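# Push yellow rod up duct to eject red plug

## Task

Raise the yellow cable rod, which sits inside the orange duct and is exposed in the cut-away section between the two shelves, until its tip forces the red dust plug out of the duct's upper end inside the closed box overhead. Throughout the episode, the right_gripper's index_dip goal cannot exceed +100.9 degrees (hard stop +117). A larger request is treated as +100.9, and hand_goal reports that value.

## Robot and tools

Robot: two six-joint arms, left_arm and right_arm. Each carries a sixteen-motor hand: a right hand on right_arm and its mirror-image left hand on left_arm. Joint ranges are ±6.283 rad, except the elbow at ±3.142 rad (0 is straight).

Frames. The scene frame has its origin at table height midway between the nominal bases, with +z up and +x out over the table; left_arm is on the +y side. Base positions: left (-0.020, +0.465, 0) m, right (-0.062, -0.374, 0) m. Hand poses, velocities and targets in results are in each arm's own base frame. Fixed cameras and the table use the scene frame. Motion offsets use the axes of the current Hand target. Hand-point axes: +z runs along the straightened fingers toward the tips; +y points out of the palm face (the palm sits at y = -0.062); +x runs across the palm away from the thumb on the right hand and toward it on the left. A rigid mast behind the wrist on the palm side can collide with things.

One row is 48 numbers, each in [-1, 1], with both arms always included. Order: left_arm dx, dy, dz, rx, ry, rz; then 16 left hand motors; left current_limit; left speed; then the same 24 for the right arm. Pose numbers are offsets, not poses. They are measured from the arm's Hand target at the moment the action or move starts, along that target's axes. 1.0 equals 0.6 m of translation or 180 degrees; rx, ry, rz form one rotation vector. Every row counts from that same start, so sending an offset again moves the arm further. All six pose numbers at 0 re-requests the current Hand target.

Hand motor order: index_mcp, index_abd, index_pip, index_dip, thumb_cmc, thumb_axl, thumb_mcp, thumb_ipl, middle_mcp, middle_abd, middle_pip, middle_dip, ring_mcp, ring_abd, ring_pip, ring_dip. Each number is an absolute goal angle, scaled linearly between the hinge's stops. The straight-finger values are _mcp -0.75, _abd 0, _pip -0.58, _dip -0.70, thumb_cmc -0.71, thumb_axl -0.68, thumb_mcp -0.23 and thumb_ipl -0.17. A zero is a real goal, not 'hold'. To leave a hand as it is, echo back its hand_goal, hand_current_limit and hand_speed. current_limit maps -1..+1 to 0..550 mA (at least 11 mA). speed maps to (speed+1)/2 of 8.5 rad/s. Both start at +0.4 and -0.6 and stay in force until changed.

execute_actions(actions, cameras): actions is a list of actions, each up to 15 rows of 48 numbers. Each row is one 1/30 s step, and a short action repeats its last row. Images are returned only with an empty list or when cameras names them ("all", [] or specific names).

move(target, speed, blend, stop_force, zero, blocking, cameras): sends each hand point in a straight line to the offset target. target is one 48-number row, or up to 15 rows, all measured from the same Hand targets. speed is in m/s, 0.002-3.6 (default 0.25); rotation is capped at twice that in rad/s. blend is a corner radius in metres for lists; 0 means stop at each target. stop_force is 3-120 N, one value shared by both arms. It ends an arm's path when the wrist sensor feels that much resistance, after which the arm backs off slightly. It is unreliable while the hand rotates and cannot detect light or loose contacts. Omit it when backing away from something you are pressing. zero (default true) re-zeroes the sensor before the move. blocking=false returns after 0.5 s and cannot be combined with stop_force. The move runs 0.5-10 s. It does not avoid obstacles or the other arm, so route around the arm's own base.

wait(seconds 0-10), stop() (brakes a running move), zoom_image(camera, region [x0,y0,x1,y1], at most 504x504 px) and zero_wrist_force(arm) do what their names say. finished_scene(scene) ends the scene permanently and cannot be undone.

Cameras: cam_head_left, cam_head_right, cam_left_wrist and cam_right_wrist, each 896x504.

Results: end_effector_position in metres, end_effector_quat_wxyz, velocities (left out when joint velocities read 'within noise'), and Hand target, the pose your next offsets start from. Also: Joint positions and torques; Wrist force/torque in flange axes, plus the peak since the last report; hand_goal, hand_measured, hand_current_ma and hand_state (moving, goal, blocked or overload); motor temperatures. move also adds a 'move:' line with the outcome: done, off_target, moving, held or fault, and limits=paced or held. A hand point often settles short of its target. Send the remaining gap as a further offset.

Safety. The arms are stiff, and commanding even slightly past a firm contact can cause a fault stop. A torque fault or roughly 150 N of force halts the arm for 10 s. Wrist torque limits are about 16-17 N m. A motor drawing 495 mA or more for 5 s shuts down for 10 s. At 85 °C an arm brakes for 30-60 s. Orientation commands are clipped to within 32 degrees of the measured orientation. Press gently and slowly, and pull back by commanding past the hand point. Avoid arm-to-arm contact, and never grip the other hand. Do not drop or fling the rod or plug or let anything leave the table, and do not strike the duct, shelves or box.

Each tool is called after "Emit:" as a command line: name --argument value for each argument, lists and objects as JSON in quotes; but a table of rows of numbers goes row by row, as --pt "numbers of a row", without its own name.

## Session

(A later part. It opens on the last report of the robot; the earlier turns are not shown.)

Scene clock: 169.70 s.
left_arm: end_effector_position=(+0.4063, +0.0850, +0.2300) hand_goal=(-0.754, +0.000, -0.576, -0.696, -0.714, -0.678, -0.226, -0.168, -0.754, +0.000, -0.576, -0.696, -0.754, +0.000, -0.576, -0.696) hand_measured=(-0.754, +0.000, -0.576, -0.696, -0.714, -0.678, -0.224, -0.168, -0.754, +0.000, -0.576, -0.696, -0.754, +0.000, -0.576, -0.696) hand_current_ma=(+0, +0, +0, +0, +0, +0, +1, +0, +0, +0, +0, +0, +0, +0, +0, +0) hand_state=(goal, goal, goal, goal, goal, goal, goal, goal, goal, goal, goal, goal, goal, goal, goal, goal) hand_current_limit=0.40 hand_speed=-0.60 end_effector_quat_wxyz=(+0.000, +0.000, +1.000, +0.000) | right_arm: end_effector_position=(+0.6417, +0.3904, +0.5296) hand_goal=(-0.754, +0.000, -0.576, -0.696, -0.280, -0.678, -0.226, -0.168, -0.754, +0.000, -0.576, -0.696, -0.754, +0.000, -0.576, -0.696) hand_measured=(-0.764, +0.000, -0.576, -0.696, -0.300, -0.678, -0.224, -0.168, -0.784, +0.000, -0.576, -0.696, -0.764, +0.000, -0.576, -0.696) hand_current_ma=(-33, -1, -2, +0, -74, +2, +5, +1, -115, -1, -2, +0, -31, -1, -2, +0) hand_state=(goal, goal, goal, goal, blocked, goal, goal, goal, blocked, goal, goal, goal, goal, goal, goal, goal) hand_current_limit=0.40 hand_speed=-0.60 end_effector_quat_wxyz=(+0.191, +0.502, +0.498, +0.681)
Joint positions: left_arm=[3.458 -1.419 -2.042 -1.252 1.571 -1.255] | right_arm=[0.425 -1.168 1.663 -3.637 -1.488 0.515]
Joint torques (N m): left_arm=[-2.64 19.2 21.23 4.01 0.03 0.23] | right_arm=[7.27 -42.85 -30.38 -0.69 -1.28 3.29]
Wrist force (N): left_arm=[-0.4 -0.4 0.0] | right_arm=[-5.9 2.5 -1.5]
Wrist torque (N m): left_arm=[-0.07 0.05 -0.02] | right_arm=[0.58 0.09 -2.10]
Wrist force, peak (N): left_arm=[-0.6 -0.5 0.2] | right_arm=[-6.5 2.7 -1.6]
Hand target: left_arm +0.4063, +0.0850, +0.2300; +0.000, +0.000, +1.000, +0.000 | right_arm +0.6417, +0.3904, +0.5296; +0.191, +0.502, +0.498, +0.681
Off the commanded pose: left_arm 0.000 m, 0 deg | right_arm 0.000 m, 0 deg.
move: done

Emit:
move --target '[0.0140,-0.4872,-0.115,0.4769,-0.1773,-0.1773,-0.6,0.0,-0.576,-0.696,-0.714,-0.678,-0.226,-0.168,0.89,0.0,0.007,-0.406,0.8,0.0,0.007,-0.406,0.2,-0.4,0,0,0,0,0,0,-0.754,0.0,-0.576,-0.696,-0.28,-0.678,-0.226,-0.168,-0.754,0.0,-0.576,-0.696,-0.754,0.0,-0.576,-0.696,0.4,-0.6]' --speed 0.35

Emit:
move --target '[0.145,-0.0633,0.0611,0.0436,-0.0436,-0.4986,-0.6,0.0,-0.576,-0.696,-0.714,-0.678,-0.226,-0.168,0.89,0.0,0.007,-0.406,0.8,0.0,0.007,-0.406,0.2,-0.4,0,0,0,0,0,0,-0.754,0.0,-0.576,-0.696,-0.28,-0.678,-0.226,-0.168,-0.754,0.0,-0.576,-0.696,-0.754,0.0,-0.576,-0.696,0.4,-0.6]' --speed 0.35 --cameras '["cam_head_left","cam_left_wrist","cam_right_wrist"]'

Scene clock: 255.43 s.
left_arm: end_effector_position=(+0.3972, -0.2059, +0.2990) hand_goal=(-0.600, +0.000, -0.576, -0.696, -0.714, -0.678, -0.226, -0.168, +0.890, +0.000, +0.006, -0.406, +0.800, +0.000, +0.006, -0.406) hand_measured=(-0.592, +0.000, -0.576, -0.696, -0.708, -0.678, -0.224, -0.168, +0.878, +0.000, +0.000, -0.408, +0.766, -0.002, +0.000, -0.408) hand_current_ma=(+6, +0, +0, +0, +5, +0, +1, +0, -14, +0, -5, -1, -61, -1, -5, -1) hand_state=(goal, goal, goal, goal, goal, goal, goal, goal, goal, goal, goal, goal, blocked, goal, goal, goal) hand_current_limit=0.20 hand_speed=-0.40 end_effector_quat_wxyz=(+0.165, -0.163, +0.683, -0.693) | right_arm: end_effector_position=(+0.6417, +0.3904, +0.5296) hand_goal=(-0.754, +0.000, -0.576, -0.696, -0.280, -0.678, -0.226, -0.168, -0.754, +0.000, -0.576, -0.696, -0.754, +0.000, -0.576, -0.696) hand_measured=(-0.764, +0.000, -0.576, -0.696, -0.300, -0.678, -0.224, -0.168, -0.784, +0.000, -0.576, -0.696, -0.764, +0.000, -0.576, -0.696) hand_current_ma=(-33, -1, -2, +0, -74, +2, +5, +1, -115, -1, -2, +0, -31, -1, -2, +0) hand_state=(goal, goal, goal, goal, blocked, goal, goal, goal, blocked, goal, goal, goal, goal, goal, goal, goal) hand_current_limit=0.40 hand_speed=-0.60 end_effector_quat_wxyz=(+0.191, +0.502, +0.498, +0.681)
Joint positions: left_arm=[3.614 -1.21 -2.471 -0.807 -0.015 -1.794] | right_arm=[0.425 -1.168 1.663 -3.637 -1.488 0.515]
Joint torques (N m): left_arm=[-15.15 15.29 23.33 -0.31 -3.98 2.37] | right_arm=[6.9 -43.78 -30.35 -0.9 -1.05 3.2]
Wrist force (N): left_arm=[0.3 1.0 -1.5] | right_arm=[-6.1 2.4 -1.5]
Wrist torque (N m): left_arm=[0.20 -0.07 -0.03] | right_arm=[0.57 0.11 -2.12]
Wrist force, peak (N): left_arm=[0.6 1.1 -2.2] | right_arm=[-6.4 2.4 -1.8]
Hand target: left_arm +0.3979, -0.2073, +0.2990; +0.246, -0.246, +0.663, -0.663 | right_arm +0.6417, +0.3904, +0.5296; +0.191, +0.502, +0.498, +0.681
Off the commanded pose: left_arm 0.002 m, 14 deg | right_arm 0.000 m, 0 deg.
move: off_target (left_arm)

Scene clock: 258.47 s.
left_arm: end_effector_position=(+0.3560, -0.2919, +0.3370) hand_goal=(-0.600, +0.000, -0.576, -0.696, -0.714, -0.678, -0.226, -0.168, +0.890, +0.000, +0.006, -0.406, +0.800, +0.000, +0.006, -0.406) hand_measured=(-0.598, +0.002, -0.576, -0.696, -0.712, -0.678, -0.224, -0.168, +0.888, +0.000, +0.002, -0.408, +0.766, -0.002, +0.000, -0.408) hand_current_ma=(+1, +0, +0, +0, +1, +0, +1, +0, -1, +0, -2, -1, -61, -1, -5, -1) hand_state=(goal, goal, goal, goal, goal, goal, goal, goal, goal, goal, goal, goal, blocked, goal, goal, goal) hand_current_limit=0.20 hand_speed=-0.40 end_effector_quat_wxyz=(+0.237, +0.666, -0.237, +0.666) | right_arm: end_effector_position=(+0.6417, +0.3904, +0.5296) hand_goal=(-0.754, +0.000, -0.576, -0.696, -0.280, -0.678, -0.226, -0.168, -0.754, +0.000, -0.576, -0.696, -0.754, +0.000, -0.576, -0.696) hand_measured=(-0.764, +0.000, -0.576, -0.696, -0.300, -0.678, -0.224, -0.168, -0.784, +0.000, -0.576, -0.696, -0.764, +0.000, -0.576, -0.696) hand_current_ma=(-33, -1, -2, +0, -74, +2, +5, +1, -115, -1, -2, +0, -31, -1, -2, +0) hand_state=(goal, goal, goal, goal, blocked, goal, goal, goal, blocked, goal, goal, goal, goal, goal, goal, goal) hand_current_limit=0.40 hand_speed=-0.60 end_effector_quat_wxyz=(+0.191, +0.502, +0.498, +0.681)
Joint positions: left_arm=[3.38 -1.187 -2.327 -2.769 -0.648 -1.571] | right_arm=[0.425 -1.168 1.663 -3.637 -1.488 0.515]
Joint torques (N m): left_arm=[-14.05 13.55 24.26 -1.26 -1.39 -2.53] | right_arm=[7.39 -42.82 -31.08 -0.72 -1.24 3.28]
Wrist force (N): left_arm=[-1.0 -0.7 -1.6] | right_arm=[-6.2 2.5 -1.5]
Wrist torque (N m): left_arm=[-0.02 0.06 0.19] | right_arm=[0.58 0.11 -2.12]
Wrist force, peak (N): left_arm=[-0.7 0.5 -2.3] | right_arm=[-6.4 2.5 -1.5]
Hand target: left_arm +0.3560, -0.2919, +0.3370; +0.237, +0.666, -0.237, +0.666 | right_arm +0.6417, +0.3904, +0.5296; +0.191, +0.502, +0.498, +0.681
Off the commanded pose: left_arm 0.000 m, 0 deg | right_arm 0.000 m, 0 deg.
move: done
camera_calibration:
cam_left_wrist: T_world_to_cam=[[0.393892, 0.461249, -0.795046, 0.229985], [-0.220514, 0.887133, 0.405423, 0.152196], [0.892313, 0.0156257, 0.451147, -0.344097], [0, 0, 0, 1]] pos_world=[0.250014, -0.235722, 0.276383]
cam_right_wrist: T_world_to_cam=[[0.487086, -0.859551, 0.154657, -0.0226586], [-0.603845, -0.45939, -0.651408, 0.856021], [0.630967, 0.223903, -0.742798, 0.0281577], [0, 0, 0, 1]] pos_world=[0.510174, 0.367466, 0.582039]
Images, in order (width x height): cam_head_left 896x504, cam_left_wrist 896x504, cam_right_wrist 896x504.

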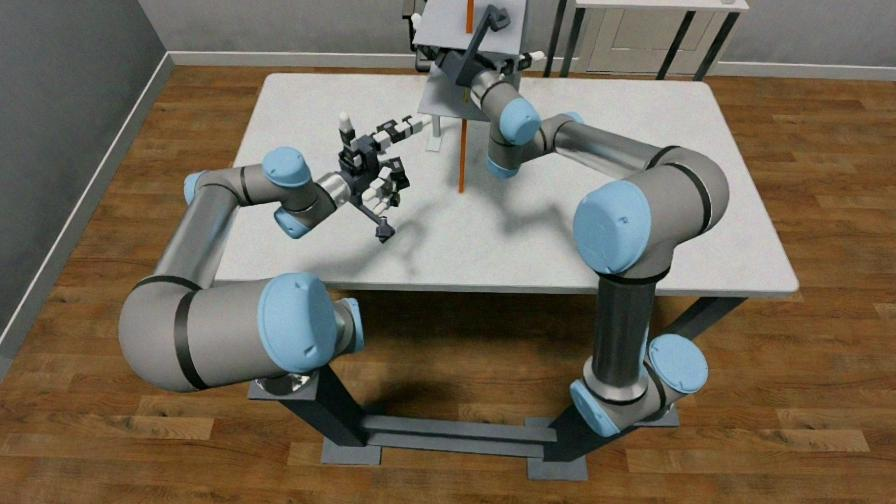

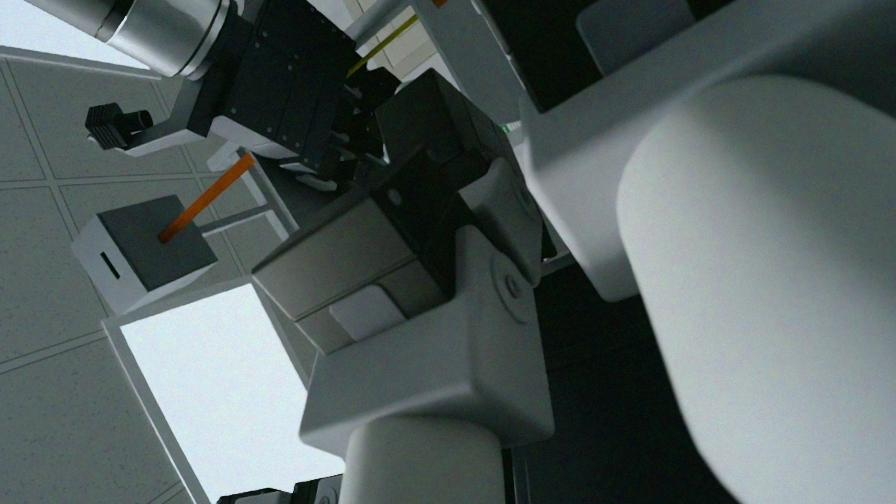

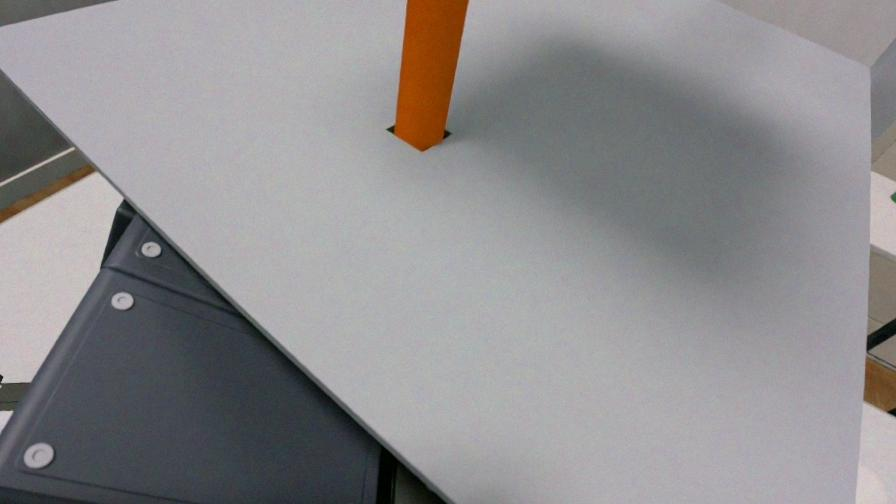

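Emit:
move --target '[0.005,0,0.2472,0,0,0,-0.6,0.0,-0.576,-0.696,-0.714,-0.678,-0.226,-0.168,0.89,0.0,0.007,-0.406,0.8,0.0,0.007,-0.406,0.2,-0.4,0,0,0,0,0,0,-0.754,0.0,-0.576,-0.696,-0.28,-0.678,-0.226,-0.168,-0.754,0.0,-0.576,-0.696,-0.754,0.0,-0.576,-0.696,0.4,-0.6]' --speed 0.1 --stop_force 6 --cameras '["cam_head_left","cam_left_wrist"]'

Emit:
zoom_image --camera "cam_head_left" --region '[370, 20, 530, 180]'

Emit:
zoom_image --camera "cam_left_wrist" --region '[300, 0, 600, 180]'

Scene clock: 272.03 s.
left_arm: end_effector_position=(+0.4709, -0.3857, +0.3400) hand_goal=(-0.600, +0.000, -0.576, -0.696, -0.714, -0.678, -0.226, -0.168, +0.890, +0.000, +0.006, -0.406, +0.800, +0.000, +0.006, -0.406) hand_measured=(-0.602, +0.002, -0.578, -0.696, -0.712, -0.678, -0.224, -0.168, +0.888, +0.000, +0.002, -0.408, +0.766, -0.002, +0.000, -0.408) hand_current_ma=(-1, +0, -1, +0, +1, +0, +1, +0, -1, +0, -2, -1, -61, -1, -5, -1) hand_state=(goal, goal, goal, goal, goal, goal, goal, goal, goal, goal, goal, goal, blocked, goal, goal, goal) hand_current_limit=0.20 hand_speed=-0.40 end_effector_quat_wxyz=(+0.237, +0.666, -0.237, +0.666) | right_arm: end_effector_position=(+0.6417, +0.3904, +0.5296) hand_goal=(-0.754, +0.000, -0.576, -0.696, -0.280, -0.678, -0.226, -0.168, -0.754, +0.000, -0.576, -0.696, -0.754, +0.000, -0.576, -0.696) hand_measured=(-0.764, +0.000, -0.576, -0.696, -0.300, -0.678, -0.224, -0.168, -0.784, +0.000, -0.576, -0.696, -0.764, +0.000, -0.576, -0.696) hand_current_ma=(-33, -1, -2, +0, -74, +2, +5, +1, -115, -1, -2, +0, -31, -1, -2, +0) hand_state=(goal, goal, goal, goal, blocked, goal, goal, goal, blocked, goal, goal, goal, goal, goal, goal, goal) hand_current_limit=0.40 hand_speed=-0.60 end_effector_quat_wxyz=(+0.191, +0.502, +0.498, +0.681)
Joint positions: left_arm=[3.025 -1.598 -1.993 -2.692 -1.002 -1.571] | right_arm=[0.425 -1.168 1.663 -3.637 -1.488 0.515]
Joint torques (N m): left_arm=[-15.45 12.62 23.79 -0.91 -1.69 1.25] | right_arm=[7.41 -43.04 -31.47 -0.81 -1.13 2.93]
Wrist force (N): left_arm=[-0.4 -0.6 -1.2] | right_arm=[-6.4 2.7 -1.6]
Wrist torque (N m): left_arm=[-0.04 0.00 0.22] | right_arm=[0.59 0.13 -2.15]
Wrist force, peak (N): left_arm=[-0.3 -1.5 -2.3] | right_arm=[-6.5 2.9 -2.1]
Hand target: left_arm +0.4709, -0.3857, +0.3400; +0.237, +0.666, -0.237, +0.666 | right_arm +0.6417, +0.3904, +0.5296; +0.191, +0.502, +0.498, +0.681
Off the commanded pose: left_arm 0.000 m, 0 deg | right_arm 0.000 m, 0 deg.
move: done
camera_calibration:
cam_left_wrist: T_world_to_cam=[[0.393701, 0.461133, -0.795208, 0.230453], [-0.220453, 0.887192, 0.405329, 0.259554], [0.892412, 0.0157276, 0.450947, -0.446458], [0, 0, 0, 1]] pos_world=[0.364914, -0.329522, 0.279382]
Images, in order (width x height): cam_head_left 896x504, cam_left_wrist 896x504.

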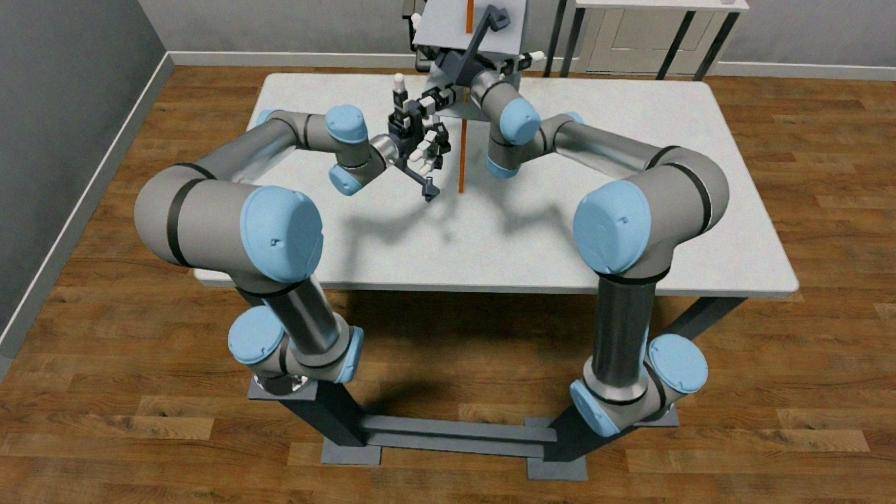

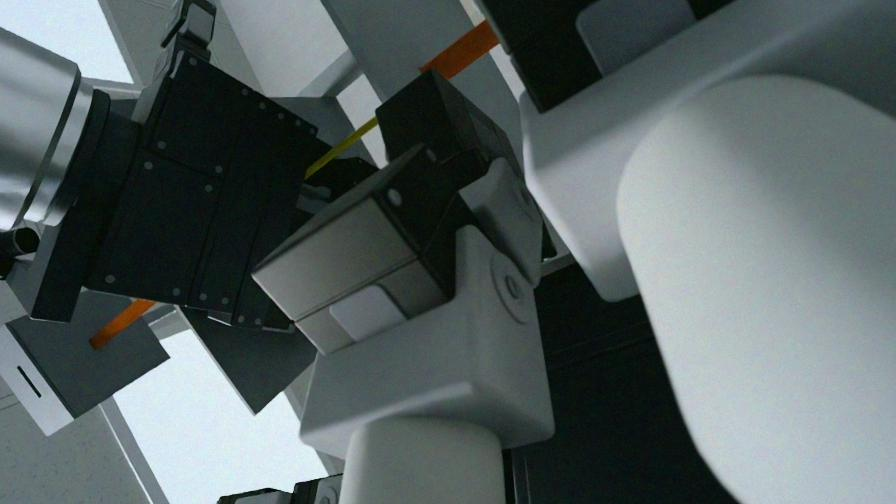

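Scaled by 3.150.

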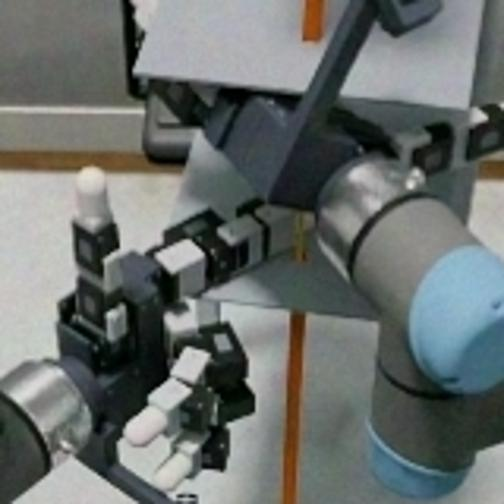

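Scaled by 1.680.

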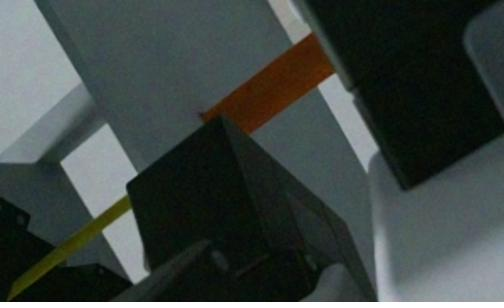

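Emit:
move --target '[0,0,0,0,0,0,-0.38,0.0,-0.576,-0.696,-0.714,-0.678,-0.226,-0.168,0.89,0.0,0.007,-0.406,0.8,0.0,0.007,-0.406,0.4,-0.7,0,0,0,0,0,0,-0.754,0.0,-0.576,-0.696,-0.28,-0.678,-0.226,-0.168,-0.754,0.0,-0.576,-0.696,-0.754,0.0,-0.576,-0.696,0.4,-0.6]' --cameras '["cam_head_left","cam_head_right"]'

Emit:
zoom_image --camera "cam_head_left" --region '[420, 50, 500, 130]'

Emit:
zoom_image --camera "cam_head_right" --region '[420, 50, 500, 130]'

Scene clock: 276.53 s.
left_arm: end_effector_position=(+0.4709, -0.3857, +0.3400) hand_goal=(-0.380, +0.000, -0.576, -0.696, -0.714, -0.678, -0.226, -0.168, +0.890, +0.000, +0.006, -0.406, +0.800, +0.000, +0.006, -0.406) hand_measured=(-0.504, +0.002, -0.606, -0.704, -0.712, -0.678, -0.224, -0.168, +0.888, +0.000, +0.004, -0.408, +0.766, -0.002, +0.000, -0.408) hand_current_ma=(-385, +0, -45, -7, +1, +0, +1, +0, -1, +0, -2, -1, -61, -1, -5, -1) hand_state=(blocked, goal, blocked, goal, goal, goal, goal, goal, goal, goal, goal, goal, blocked, goal, goal, goal) hand_current_limit=0.40 hand_speed=-0.70 end_effector_quat_wxyz=(+0.237, +0.666, -0.237, +0.666) | right_arm: end_effector_position=(+0.6417, +0.3904, +0.5296) hand_goal=(-0.754, +0.000, -0.576, -0.696, -0.280, -0.678, -0.226, -0.168, -0.754, +0.000, -0.576, -0.696, -0.754, +0.000, -0.576, -0.696) hand_measured=(-0.764, +0.000, -0.576, -0.696, -0.300, -0.678, -0.224, -0.168, -0.784, +0.000, -0.576, -0.696, -0.764, +0.000, -0.576, -0.696) hand_current_ma=(-33, -1, -2, +0, -74, +2, +5, +1, -115, -1, -2, +0, -31, -1, -2, +0) hand_state=(goal, goal, goal, goal, blocked, goal, goal, goal, blocked, goal, goal, goal, goal, goal, goal, goal) hand_current_limit=0.40 hand_speed=-0.60 end_effector_quat_wxyz=(+0.191, +0.502, +0.498, +0.681)
Joint positions: left_arm=[3.025 -1.598 -1.993 -2.692 -1.003 -1.571] | right_arm=[0.425 -1.168 1.663 -3.637 -1.488 0.515]
Joint torques (N m): left_arm=[-15.39 15.11 21.12 -0.55 1.32 1.33] | right_arm=[7.12 -41.37 -28.59 -0.61 -1.33 3.18]
Wrist force (N): left_arm=[-0.7 -4.1 -0.6] | right_arm=[-6.4 2.5 -4.2]
Wrist torque (N m): left_arm=[0.15 0.04 0.13] | right_arm=[0.80 0.12 -2.14]
Wrist force, peak (N): left_arm=[-0.6 -4.4 -0.7] | right_arm=[-6.5 2.4 -4.3]
Hand target: left_arm +0.4709, -0.3857, +0.3400; +0.237, +0.666, -0.237, +0.666 | right_arm +0.6417, +0.3904, +0.5296; +0.191, +0.502, +0.498, +0.681
Off the commanded pose: left_arm 0.000 m, 0 deg | right_arm 0.000 m, 0 deg.
move: done
Images, in order (width x height): cam_head_left 896x504, cam_head_right 896x504.

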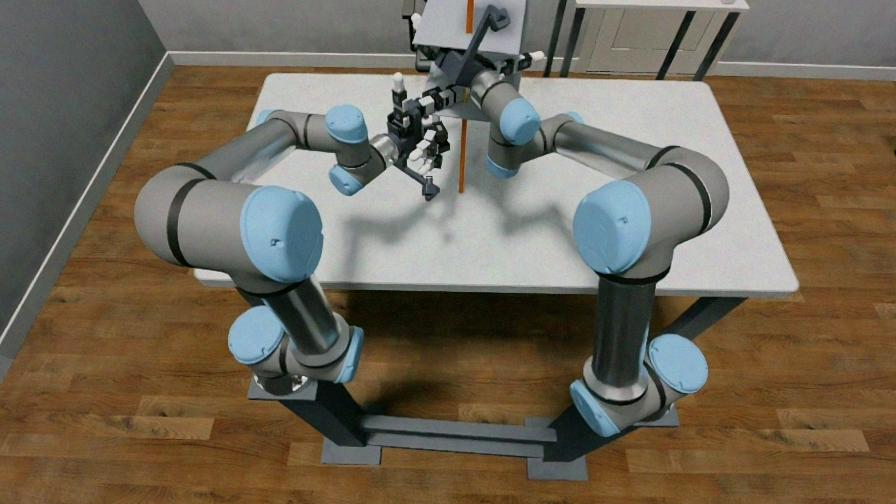

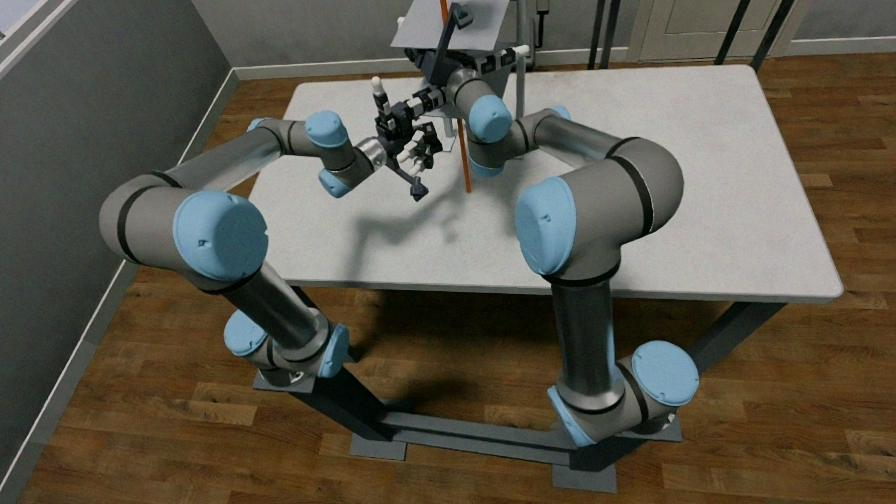

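Scaled by 6.300.

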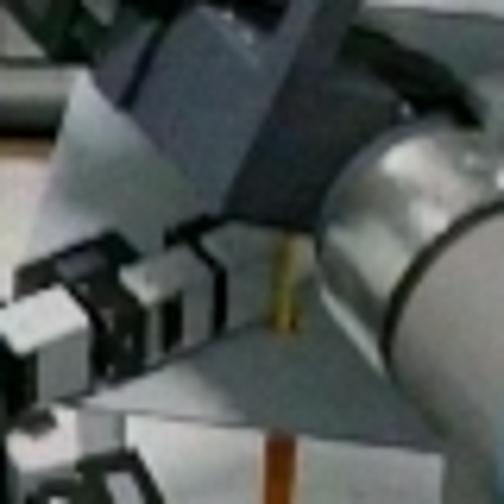

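Scaled by 6.300.

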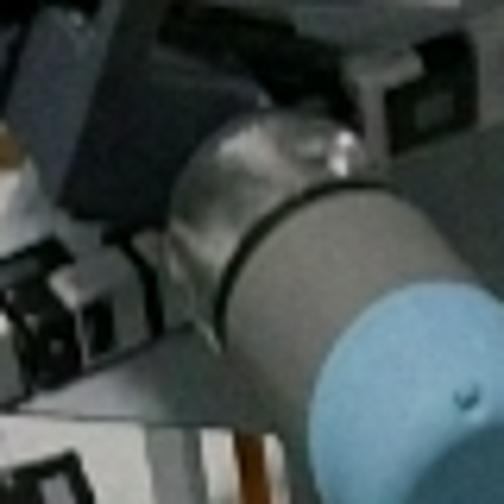

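Emit:
move --pt "0 0 0 0 0 0 -0.38 0.0 -0.576 -0.696 -0.714 -0.678 -0.226 -0.168 0.89 0.0 0.007 -0.406 0.8 0.0 0.007 -0.406 0.4 -0.7 0.0334 -0.00425 0 0 0 -0.0806 -0.754 0.0 -0.576 -0.696 -0.28 -0.678 -0.226 -0.168 -0.754 0.0 -0.576 -0.696 -0.754 0.0 -0.576 -0.696 0.4 -0.6" --pt "0 0 0 0 0 0 -0.38 0.0 -0.576 -0.696 -0.714 -0.678 -0.226 -0.168 0.89 0.0 0.007 -0.406 0.8 0.0 0.007 -0.406 0.4 -0.7 -0.0011 -0.0652 0 0 0 -0.0806 -0.754 0.0 -0.576 -0.696 -0.28 -0.678 -0.226 -0.168 -0.754 0.0 -0.576 -0.696 -0.754 0.0 -0.576 -0.696 0.4 -0.6" --pt "0 0 0 0 0 0 -0.38 0.0 -0.576 -0.696 -0.714 -0.678 -0.226 -0.168 0.89 0.0 0.007 -0.406 0.8 0.0 0.007 -0.406 0.4 -0.7 -0.0345 -0.0609 0 0 0 0 -0.754 0.0 -0.576 -0.696 -0.28 -0.678 -0.226 -0.168 -0.754 0.0 -0.576 -0.696 -0.754 0.0 -0.576 -0.696 0.4 -0.6" --speed '[0.06,0.05,0.05]' --blend '[0.002,0.002,0]'

Emit:
move --target '[0,0,0,0,0,0,-0.38,0.0,-0.576,-0.696,-0.714,-0.678,-0.226,-0.168,0.89,0.0,0.007,-0.406,0.8,0.0,0.007,-0.406,0.4,-0.7,0.0349,0.0617,0,0,0,0,-0.754,0.0,-0.576,-0.696,-0.28,-0.678,-0.226,-0.168,-0.754,0.0,-0.576,-0.696,-0.754,0.0,-0.576,-0.696,0.4,-0.6]' --speed 0.015 --stop_force 8

Scene clock: 298.23 s.
left_arm: end_effector_position=(+0.4709, -0.3857, +0.3400) hand_goal=(-0.380, +0.000, -0.576, -0.696, -0.714, -0.678, -0.226, -0.168, +0.890, +0.000, +0.006, -0.406, +0.800, +0.000, +0.006, -0.406) hand_measured=(-0.500, +0.012, -0.608, -0.708, -0.712, -0.678, -0.224, -0.168, +0.888, +0.000, +0.004, -0.408, +0.766, -0.002, +0.000, -0.408) hand_current_ma=(-385, +10, -53, -12, +1, +0, +1, +0, -1, +0, -2, -1, -61, -1, -5, -1) hand_state=(blocked, goal, blocked, goal, goal, goal, goal, goal, goal, goal, goal, goal, blocked, goal, goal, goal) hand_current_limit=0.40 hand_speed=-0.70 end_effector_quat_wxyz=(+0.237, +0.666, -0.237, +0.666) | right_arm: end_effector_position=(+0.6360, +0.4007, +0.4924) hand_goal=(-0.754, +0.000, -0.576, -0.696, -0.280, -0.678, -0.226, -0.168, -0.754, +0.000, -0.576, -0.696, -0.754, +0.000, -0.576, -0.696) hand_measured=(-0.764, +0.000, -0.576, -0.696, -0.300, -0.678, -0.224, -0.168, -0.774, +0.000, -0.576, -0.696, -0.764, +0.000, -0.576, -0.696) hand_current_ma=(-33, -1, -2, +0, -73, +2, +5, +1, -71, -1, -2, +0, -31, -1, -2, +0) hand_state=(goal, goal, goal, goal, blocked, goal, goal, goal, goal, goal, goal, goal, goal, goal, goal, goal) hand_current_limit=0.40 hand_speed=-0.60 end_effector_quat_wxyz=(+0.245, +0.460, +0.537, +0.663)
Joint positions: left_arm=[3.025 -1.598 -1.993 -2.692 -1.002 -1.571] | right_arm=[0.427 -1.11 1.713 -3.745 -1.49 0.355]
Joint torques (N m): left_arm=[-11.42 30.3 16.54 1.99 2.88 1.35] | right_arm=[-4.16 -30.59 -21.38 -3.61 1.04 -0.96]
Wrist force (N): left_arm=[-0.5 -3.4 0.9] | right_arm=[0.9 -0.1 -3.7]
Wrist torque (N m): left_arm=[0.08 -0.07 0.18] | right_arm=[0.14 0.22 -0.16]
Wrist force, peak (N): left_arm=[-0.1 -4.8 -0.6] | right_arm=[-6.9 6.0 -4.7]
Hand target: left_arm +0.4709, -0.3857, +0.3400; +0.237, +0.666, -0.237, +0.666 | right_arm +0.6360, +0.4007, +0.4924; +0.245, +0.460, +0.537, +0.663 (not the last commanded pose)
Off the commanded pose: left_arm 0.000 m, 0 deg | right_arm 0.013 m, 9 deg.
move: held (right_arm; a check stopped the path); path passed 2 of 3 targets; limits=held
pose unreachable (right arm): on one or more control steps of this call, first in action 0 (counted from 0), this arm could not follow its commanded pose, so it was not sent that pose on those steps. It may still have moved: this result reports where it is.
cause: moving toward the commanded pose would bring a part of the arm too close to another arm (a part of this arm just beyond joint 6 (wrist 3) and a part of the left arm just beyond its joint 6 (wrist 3), 8 mm apart when this arm was first held).

Scene clock: 300.97 s.
left_arm: end_effector_position=(+0.4709, -0.3857, +0.3400) hand_goal=(-0.380, +0.000, -0.576, -0.696, -0.714, -0.678, -0.226, -0.168, +0.890, +0.000, +0.006, -0.406, +0.800, +0.000, +0.006, -0.406) hand_measured=(-0.500, +0.002, -0.608, -0.708, -0.712, -0.678, -0.224, -0.168, +0.888, +0.000, +0.004, -0.408, +0.766, -0.002, +0.000, -0.408) hand_current_ma=(-385, +0, -53, -12, +1, +0, +1, +0, -1, +0, -2, -1, -61, -1, -5, -1) hand_state=(blocked, goal, blocked, goal, goal, goal, goal, goal, goal, goal, goal, goal, blocked, goal, goal, goal) hand_current_limit=0.40 hand_speed=-0.70 end_effector_quat_wxyz=(+0.237, +0.666, -0.237, +0.666) | right_arm: end_effector_position=(+0.6343, +0.4036, +0.5137) hand_goal=(-0.754, +0.000, -0.576, -0.696, -0.280, -0.678, -0.226, -0.168, -0.754, +0.000, -0.576, -0.696, -0.754, +0.000, -0.576, -0.696) hand_measured=(-0.764, +0.000, -0.576, -0.696, -0.300, -0.678, -0.224, -0.168, -0.772, +0.000, -0.576, -0.696, -0.764, +0.000, -0.576, -0.696) hand_current_ma=(-33, -1, -2, +0, -72, +2, +5, +1, -69, -1, -2, +0, -31, -1, -2, +0) hand_state=(goal, goal, goal, goal, blocked, goal, goal, goal, goal, goal, goal, goal, goal, goal, goal, goal) hand_current_limit=0.40 hand_speed=-0.60 end_effector_quat_wxyz=(+0.245, +0.460, +0.537, +0.663)
Joint positions: left_arm=[3.025 -1.598 -1.993 -2.692 -1.002 -1.571] | right_arm=[0.434 -1.137 1.689 -3.694 -1.497 0.355]
Joint torques (N m): left_arm=[-9.66 30.91 20.46 2.9 2.74 1.22] | right_arm=[10.37 -26.14 -12.47 -2.3 8.6 -0.85]
Wrist force (N): left_arm=[-0.7 -3.5 0.5] | right_arm=[-21.6 13.6 -6.8]
Wrist torque (N m): left_arm=[0.10 0.00 0.15] | right_arm=[0.90 0.80 -2.44]
Wrist force, peak (N): left_arm=[-0.1 -4.3 0.2] | right_arm=[-22.8 14.3 -5.8]
Hand target: left_arm +0.4709, -0.3857, +0.3400; +0.237, +0.666, -0.237, +0.666 | right_arm +0.6343, +0.4036, +0.5137; +0.245, +0.460, +0.537, +0.663 (not the last commanded pose)
Off the commanded pose: left_arm 0.000 m, 0 deg | right_arm 0.021 m, 0 deg.
move: contact (right_arm)

Emit:
move --pt "0 0 -0.0367 0 0 0 -0.38 0.0 -0.576 -0.696 -0.714 -0.678 -0.226 -0.168 0.89 0.0 0.007 -0.406 0.8 0.0 0.007 -0.406 0.4 -0.7 0.0069 0.0017 0 0 0 -0.0311 -0.754 0.0 -0.576 -0.696 -0.28 -0.678 -0.226 -0.168 -0.754 0.0 -0.576 -0.696 -0.754 0.0 -0.576 -0.696 0.4 -0.6" --pt "0 0 -0.0367 0 0 0 -0.38 0.0 -0.576 -0.696 -0.714 -0.678 -0.226 -0.168 0.89 0.0 0.007 -0.406 0.8 0.0 0.007 -0.406 0.4 -0.7 -0.0060 -0.0326 0 0 0 -0.0311 -0.754 0.0 -0.576 -0.696 -0.28 -0.678 -0.226 -0.168 -0.754 0.0 -0.576 -0.696 -0.754 0.0 -0.576 -0.696 0.4 -0.6" --pt "0 0 -0.0367 0 0 0 -0.38 0.0 -0.576 -0.696 -0.714 -0.678 -0.226 -0.168 0.89 0.0 0.007 -0.406 0.8 0.0 0.007 -0.406 0.4 -0.7 -0.0396 -0.0336 0 0 0 0.0494 -0.754 0.0 -0.576 -0.696 -0.28 -0.678 -0.226 -0.168 -0.754 0.0 -0.576 -0.696 -0.754 0.0 -0.576 -0.696 0.4 -0.6" --speed '[0.04,0.05,0.04]' --blend '[0,0.002,0]'

Scene clock: 337.17 s.
left_arm: end_effector_position=(+0.4538, -0.3717, +0.3400) hand_goal=(-0.380, +0.000, -0.576, -0.696, -0.714, -0.678, -0.226, -0.168, +0.890, +0.000, +0.006, -0.406, +0.800, +0.000, +0.006, -0.406) hand_measured=(-0.500, +0.012, -0.646, -0.734, -0.712, -0.678, -0.224, -0.168, +0.888, +0.000, +0.004, -0.408, +0.766, -0.002, +0.000, -0.408) hand_current_ma=(-385, +9, -164, -68, +1, +0, +1, +0, -1, +0, -2, -1, -61, -1, -5, -1) hand_state=(blocked, goal, blocked, blocked, goal, goal, goal, goal, goal, goal, goal, goal, blocked, goal, goal, goal) hand_current_limit=0.40 hand_speed=-0.70 end_effector_quat_wxyz=(+0.237, +0.666, -0.237, +0.666) | right_arm: end_effector_position=(+0.6418, +0.3903, +0.4866) hand_goal=(-0.754, +0.000, -0.576, -0.696, -0.280, -0.678, -0.226, -0.168, -0.754, +0.000, -0.576, -0.696, -0.754, +0.000, -0.576, -0.696) hand_measured=(-0.764, +0.000, -0.576, -0.696, -0.300, -0.678, -0.224, -0.168, -0.782, +0.000, -0.576, -0.696, -0.764, +0.000, -0.576, -0.696) hand_current_ma=(-33, -1, -2, +0, -72, +2, +5, +1, -110, -1, -2, +0, -31, -1, -2, +0) hand_state=(goal, goal, goal, goal, blocked, goal, goal, goal, blocked, goal, goal, goal, goal, goal, goal, goal) hand_current_limit=0.40 hand_speed=-0.60 end_effector_quat_wxyz=(+0.193, +0.500, +0.499, +0.680)
Joint positions: left_arm=[3.06 -1.544 -2.047 -2.692 -0.968 -1.571] | right_arm=[0.425 -1.115 1.711 -3.738 -1.488 0.51]
Joint torques (N m): left_arm=[6.93 28.86 11.43 -0.15 3.7 -2.11] | right_arm=[-2.77 -42.54 -30.81 -0.19 4.09 2.88]
Wrist force (N): left_arm=[-0.8 -6.6 -1.3] | right_arm=[-5.6 2.3 -7.1]
Wrist torque (N m): left_arm=[0.48 0.07 0.08] | right_arm=[1.01 0.13 -1.93]
Wrist force, peak (N): left_arm=[-0.6 -7.3 -2.2] | right_arm=[-21.8 13.9 -6.8]
Hand target: left_arm +0.4538, -0.3717, +0.3400; +0.237, +0.666, -0.237, +0.666 | right_arm +0.6418, +0.3903, +0.4866; +0.193, +0.501, +0.499, +0.680
Off the commanded pose: left_arm 0.000 m, 0 deg | right_arm 0.000 m, 0 deg.
move: done

Emit:
move --pt "0 0 0 0 0 0 -0.38 0.0 -0.576 -0.696 -0.714 -0.678 -0.226 -0.168 0.89 0.0 0.007 -0.406 0.8 0.0 0.007 -0.406 0.4 -0.7 0.0352 0.0625 0 0 0 0 -0.754 0.0 -0.576 -0.696 -0.28 -0.678 -0.226 -0.168 -0.754 0.0 -0.576 -0.696 -0.754 0.0 -0.576 -0.696 0.4 -0.6" --speed 0.018 --stop_force 10 --cameras '["cam_head_left","cam_right_wrist","cam_left_wrist"]'

Scene clock: 364.70 s.
left_arm: end_effector_position=(+0.4538, -0.3717, +0.3400) hand_goal=(-0.380, +0.000, -0.576, -0.696, -0.714, -0.678, -0.226, -0.168, +0.890, +0.000, +0.006, -0.406, +0.800, +0.000, +0.006, -0.406) hand_measured=(-0.500, -0.026, -0.648, -0.736, -0.712, -0.678, -0.224, -0.168, +0.888, +0.000, +0.004, -0.408, +0.766, -0.002, +0.000, -0.408) hand_current_ma=(-385, -31, -166, -69, +1, +0, +1, +0, -1, +0, -2, -1, -61, -1, -5, -1) hand_state=(blocked, blocked, blocked, blocked, goal, goal, goal, goal, goal, goal, goal, goal, blocked, goal, goal, goal) hand_current_limit=0.40 hand_speed=-0.70 end_effector_quat_wxyz=(+0.237, +0.666, -0.237, +0.666) | right_arm: end_effector_position=(+0.6417, +0.3904, +0.5296) hand_goal=(-0.754, +0.000, -0.576, -0.696, -0.280, -0.678, -0.226, -0.168, -0.754, +0.000, -0.576, -0.696, -0.754, +0.000, -0.576, -0.696) hand_measured=(-0.764, +0.000, -0.576, -0.696, -0.300, -0.678, -0.224, -0.168, -0.782, +0.000, -0.576, -0.696, -0.764, +0.000, -0.576, -0.696) hand_current_ma=(-33, -1, -2, +0, -72, +2, +5, +1, -112, -1, -2, +0, -31, -1, -2, +0) hand_state=(goal, goal, goal, goal, blocked, goal, goal, goal, blocked, goal, goal, goal, goal, goal, goal, goal) hand_current_limit=0.40 hand_speed=-0.60 end_effector_quat_wxyz=(+0.193, +0.501, +0.499, +0.680)
Joint positions: left_arm=[3.06 -1.544 -2.047 -2.692 -0.968 -1.571] | right_arm=[0.425 -1.168 1.664 -3.638 -1.488 0.51]
Joint torques (N m): left_arm=[0.13 22.88 11.33 1.1 3.45 -1.68] | right_arm=[7.87 -42.64 -33.69 -0.59 -1.71 3.07]
Wrist force (N): left_arm=[1.5 -6.1 -0.3] | right_arm=[-5.5 -0.6 -6.6]
Wrist torque (N m): left_arm=[0.42 0.15 0.18] | right_arm=[0.88 0.12 -1.94]
Wrist force, peak (N): left_arm=[0.3 -7.0 -2.1] | right_arm=[-5.8 2.0 -7.4]
Hand target: left_arm +0.4538, -0.3717, +0.3400; +0.237, +0.666, -0.237, +0.666 | right_arm +0.6417, +0.3904, +0.5296; +0.193, +0.501, +0.499, +0.680
Off the commanded pose: left_arm 0.000 m, 0 deg | right_arm 0.000 m, 0 deg.
move: done
camera_calibration:
cam_left_wrist: T_world_to_cam=[[0.393701, 0.461133, -0.795208, 0.230776], [-0.220453, 0.887192, 0.405329, 0.243452], [0.892412, 0.0157276, 0.450947, -0.431416], [0, 0, 0, 1]] pos_world=[0.347814, -0.315622, 0.279382]
cam_right_wrist: T_world_to_cam=[[0.486595, -0.858987, 0.159268, -0.0249691], [-0.602427, -0.461948, -0.650911, 0.855894], [0.632698, 0.220783, -0.742259, 0.0279539], [0, 0, 0, 1]] pos_world=[0.510078, 0.367759, 0.581837]
Images, in order (width x height): cam_head_left 896x504, cam_left_wrist 896x504, cam_right_wrist 896x504.

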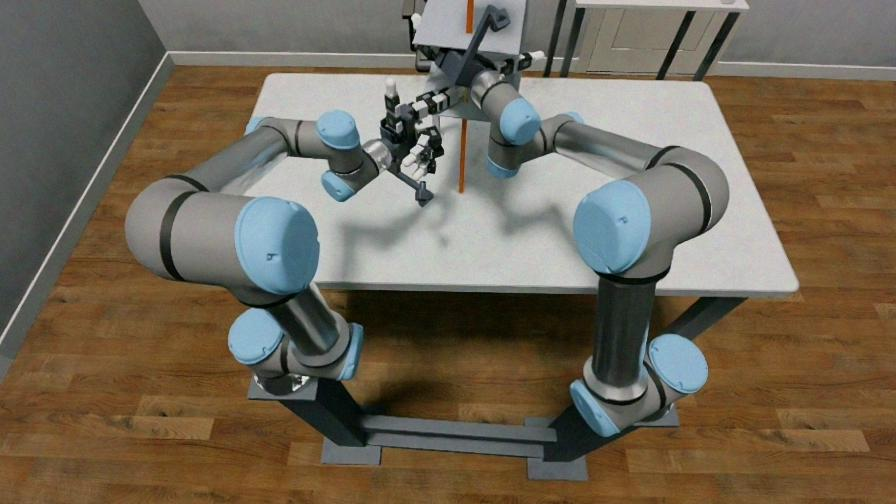

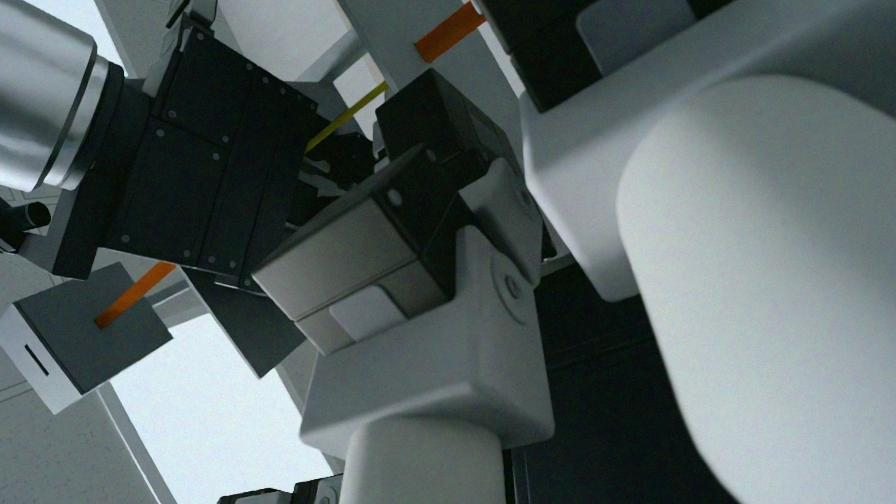

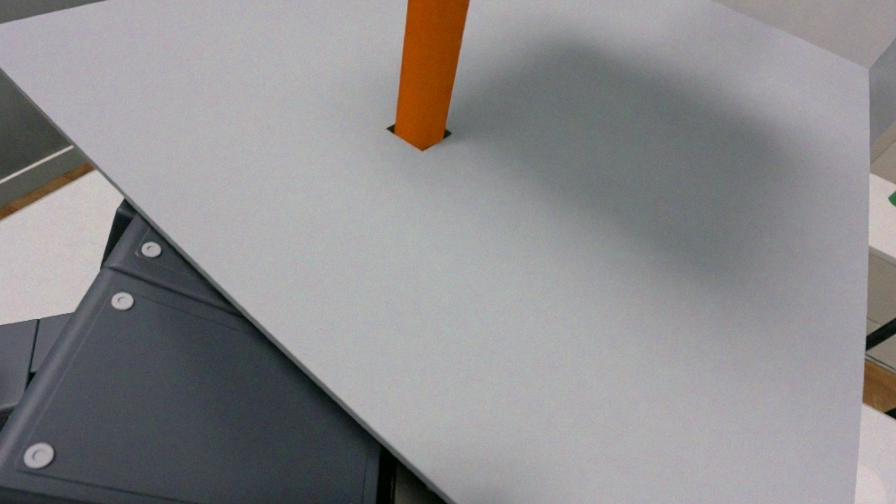

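Emit:
move --pt "0 0 0 0 0 0 -0.38 0.0 -0.576 -0.696 -0.714 -0.678 -0.226 -0.168 0.89 0.0 0.007 -0.406 0.8 0.0 0.007 -0.406 0.4 -0.7 0.0332 -0.0042 0 0 0 -0.080 -0.754 0.0 -0.576 -0.696 -0.28 -0.678 -0.226 -0.168 -0.754 0.0 -0.576 -0.696 -0.754 0.0 -0.576 -0.696 0.4 -0.6" --pt "0 0 0 0 0 0 -0.38 0.0 -0.576 -0.696 -0.714 -0.678 -0.226 -0.168 0.89 0.0 0.007 -0.406 0.8 0.0 0.007 -0.406 0.4 -0.7 -0.0012 -0.0652 0 0 0 -0.080 -0.754 0.0 -0.576 -0.696 -0.28 -0.678 -0.226 -0.168 -0.754 0.0 -0.576 -0.696 -0.754 0.0 -0.576 -0.696 0.4 -0.6" --pt "0 0 0 0 0 0 -0.38 0.0 -0.576 -0.696 -0.714 -0.678 -0.226 -0.168 0.89 0.0 0.007 -0.406 0.8 0.0 0.007 -0.406 0.4 -0.7 -0.0344 -0.061 0 0 0 0 -0.754 0.0 -0.576 -0.696 -0.28 -0.678 -0.226 -0.168 -0.754 0.0 -0.576 -0.696 -0.754 0.0 -0.576 -0.696 0.4 -0.6" --speed 0.06 --blend 0.002 --cameras '["cam_head_left","cam_right_wrist"]'

Scene clock: 377.90 s.
left_arm: end_effector_position=(+0.4538, -0.3717, +0.3400) hand_goal=(-0.380, +0.000, -0.576, -0.696, -0.714, -0.678, -0.226, -0.168, +0.890, +0.000, +0.006, -0.406, +0.800, +0.000, +0.006, -0.406) hand_measured=(-0.500, +0.008, -0.648, -0.736, -0.712, -0.678, -0.224, -0.168, +0.888, +0.000, +0.004, -0.408, +0.766, -0.002, +0.000, -0.408) hand_current_ma=(-385, +5, -166, -69, +1, +0, +1, +0, -1, +0, -2, -1, -61, -1, -5, -1) hand_state=(blocked, goal, blocked, blocked, goal, goal, goal, goal, goal, goal, goal, goal, blocked, goal, goal, goal) hand_current_limit=0.40 hand_speed=-0.70 end_effector_quat_wxyz=(+0.237, +0.666, -0.237, +0.666) | right_arm: end_effector_position=(+0.6418, +0.3903, +0.4876) hand_goal=(-0.754, +0.000, -0.576, -0.696, -0.280, -0.678, -0.226, -0.168, -0.754, +0.000, -0.576, -0.696, -0.754, +0.000, -0.576, -0.696) hand_measured=(-0.764, +0.000, -0.576, -0.696, -0.300, -0.678, -0.224, -0.168, -0.782, +0.000, -0.576, -0.696, -0.764, +0.000, -0.576, -0.696) hand_current_ma=(-33, -1, -2, +0, -71, +2, +5, +1, -108, -1, -2, +0, -31, -1, -2, +0) hand_state=(goal, goal, goal, goal, blocked, goal, goal, goal, blocked, goal, goal, goal, goal, goal, goal, goal) hand_current_limit=0.40 hand_speed=-0.60 end_effector_quat_wxyz=(+0.193, +0.500, +0.499, +0.680)
Joint positions: left_arm=[3.06 -1.544 -2.047 -2.692 -0.968 -1.571] | right_arm=[0.425 -1.116 1.71 -3.736 -1.488 0.51]
Joint torques (N m): left_arm=[-7.32 14.37 12.23 2.64 3.03 0] | right_arm=[-1.64 -42.14 -31.17 -0.35 4.09 3.26]
Wrist force (N): left_arm=[-0.5 -6.5 -1.5] | right_arm=[-6.0 2.3 -7.3]
Wrist torque (N m): left_arm=[0.49 0.04 0.11] | right_arm=[1.02 0.15 -1.93]
Wrist force, peak (N): left_arm=[0.3 -6.9 -2.0] | right_arm=[-6.1 2.3 -7.1]
Hand target: left_arm +0.4538, -0.3717, +0.3400; +0.237, +0.666, -0.237, +0.666 | right_arm +0.6418, +0.3903, +0.4876; +0.193, +0.501, +0.499, +0.680
Off the commanded pose: left_arm 0.000 m, 0 deg | right_arm 0.000 m, 0 deg.
move: done
camera_calibration:
cam_right_wrist: T_world_to_cam=[[0.486586, -0.858935, 0.159575, -0.0185466], [-0.602343, -0.462144, -0.65085, 0.828506], [0.632785, 0.220576, -0.742246, -0.00317432], [0, 0, 0, 1]] pos_world=[0.510078, 0.367659, 0.539837]
Images, in order (width x height): cam_head_left 896x504, cam_right_wrist 896x504.

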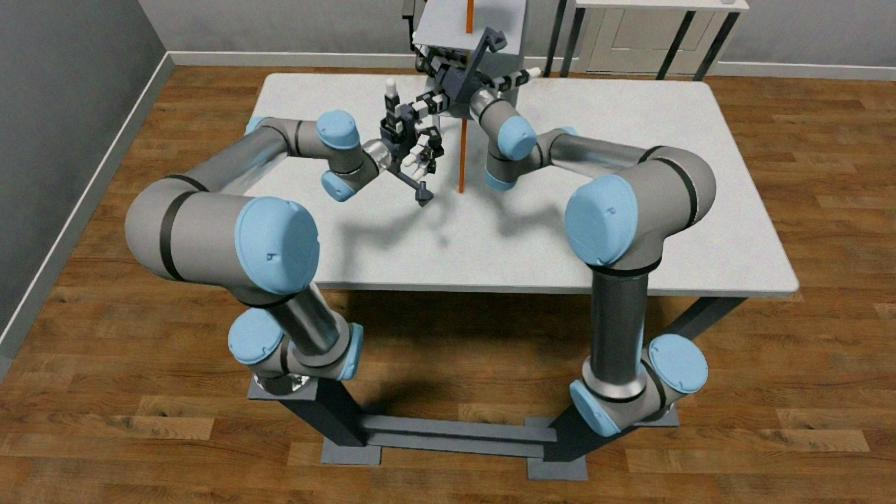

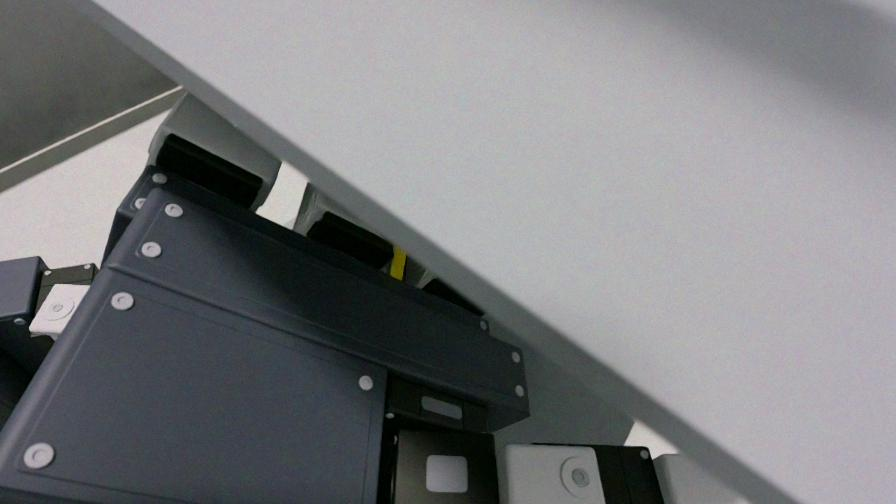

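Emit:
move --pt "0 0 0 0 0 0 -0.38 0.0 -0.576 -0.696 -0.714 -0.678 -0.226 -0.168 0.89 0.0 0.007 -0.406 0.8 0.0 0.007 -0.406 0.4 -0.7 0.0344 0.061 0 0 0 0 -0.754 0.0 -0.576 -0.696 -0.28 -0.678 -0.226 -0.168 -0.754 0.0 -0.576 -0.696 -0.754 0.0 -0.576 -0.696 0.4 -0.6" --speed 0.02 --stop_force 10 --cameras '["cam_left_wrist"]'

Scene clock: 384.93 s.
left_arm: end_effector_position=(+0.4538, -0.3717, +0.3400) hand_goal=(-0.380, +0.000, -0.576, -0.696, -0.714, -0.678, -0.226, -0.168, +0.890, +0.000, +0.006, -0.406, +0.800, +0.000, +0.006, -0.406) hand_measured=(-0.500, -0.026, -0.648, -0.736, -0.712, -0.678, -0.224, -0.168, +0.888, +0.000, +0.004, -0.408, +0.766, -0.002, +0.000, -0.408) hand_current_ma=(-385, -31, -167, -70, +1, +0, +1, +0, -1, +0, -2, -1, -61, -1, -5, -1) hand_state=(blocked, blocked, blocked, blocked, goal, goal, goal, goal, goal, goal, goal, goal, blocked, goal, goal, goal) hand_current_limit=0.40 hand_speed=-0.70 end_effector_quat_wxyz=(+0.237, +0.666, -0.237, +0.666) | right_arm: end_effector_position=(+0.6417, +0.3904, +0.5296) hand_goal=(-0.754, +0.000, -0.576, -0.696, -0.280, -0.678, -0.226, -0.168, -0.754, +0.000, -0.576, -0.696, -0.754, +0.000, -0.576, -0.696) hand_measured=(-0.764, +0.000, -0.576, -0.696, -0.300, -0.678, -0.224, -0.168, -0.782, +0.000, -0.576, -0.696, -0.764, +0.000, -0.576, -0.696) hand_current_ma=(-33, -1, -2, +0, -71, +2, +5, +1, -112, -1, -2, +0, -31, -1, -2, +0) hand_state=(goal, goal, goal, goal, blocked, goal, goal, goal, blocked, goal, goal, goal, goal, goal, goal, goal) hand_current_limit=0.40 hand_speed=-0.60 end_effector_quat_wxyz=(+0.193, +0.501, +0.499, +0.680)
Joint positions: left_arm=[3.06 -1.544 -2.047 -2.692 -0.968 -1.571] | right_arm=[0.425 -1.168 1.664 -3.638 -1.488 0.51]
Joint torques (N m): left_arm=[-13.63 14.18 12.94 3.3 2.89 1.1] | right_arm=[9 -41.46 -32.41 -0.86 -1.73 3.33]
Wrist force (N): left_arm=[1.2 -6.1 -0.3] | right_arm=[-5.9 -0.3 -6.6]
Wrist torque (N m): left_arm=[0.42 0.19 0.15] | right_arm=[0.89 0.11 -1.95]
Wrist force, peak (N): left_arm=[-0.5 -6.8 -2.0] | right_arm=[-6.5 1.2 -7.3]
Hand target: left_arm +0.4538, -0.3717, +0.3400; +0.237, +0.666, -0.237, +0.666 | right_arm +0.6417, +0.3904, +0.5296; +0.193, +0.501, +0.499, +0.680
Off the commanded pose: left_arm 0.000 m, 0 deg | right_arm 0.000 m, 0 deg.
move: done
camera_calibration:
cam_left_wrist: T_world_to_cam=[[0.393701, 0.461133, -0.795208, 0.230776], [-0.220453, 0.887192, 0.405329, 0.243452], [0.892412, 0.0157276, 0.450947, -0.431416], [0, 0, 0, 1]] pos_world=[0.347814, -0.315622, 0.279382]
Images, in order (width x height): cam_left_wrist 896x504.

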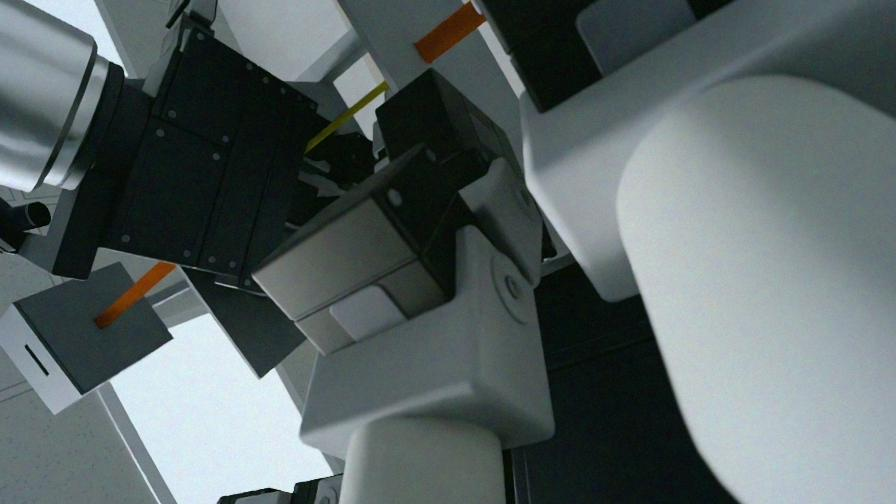

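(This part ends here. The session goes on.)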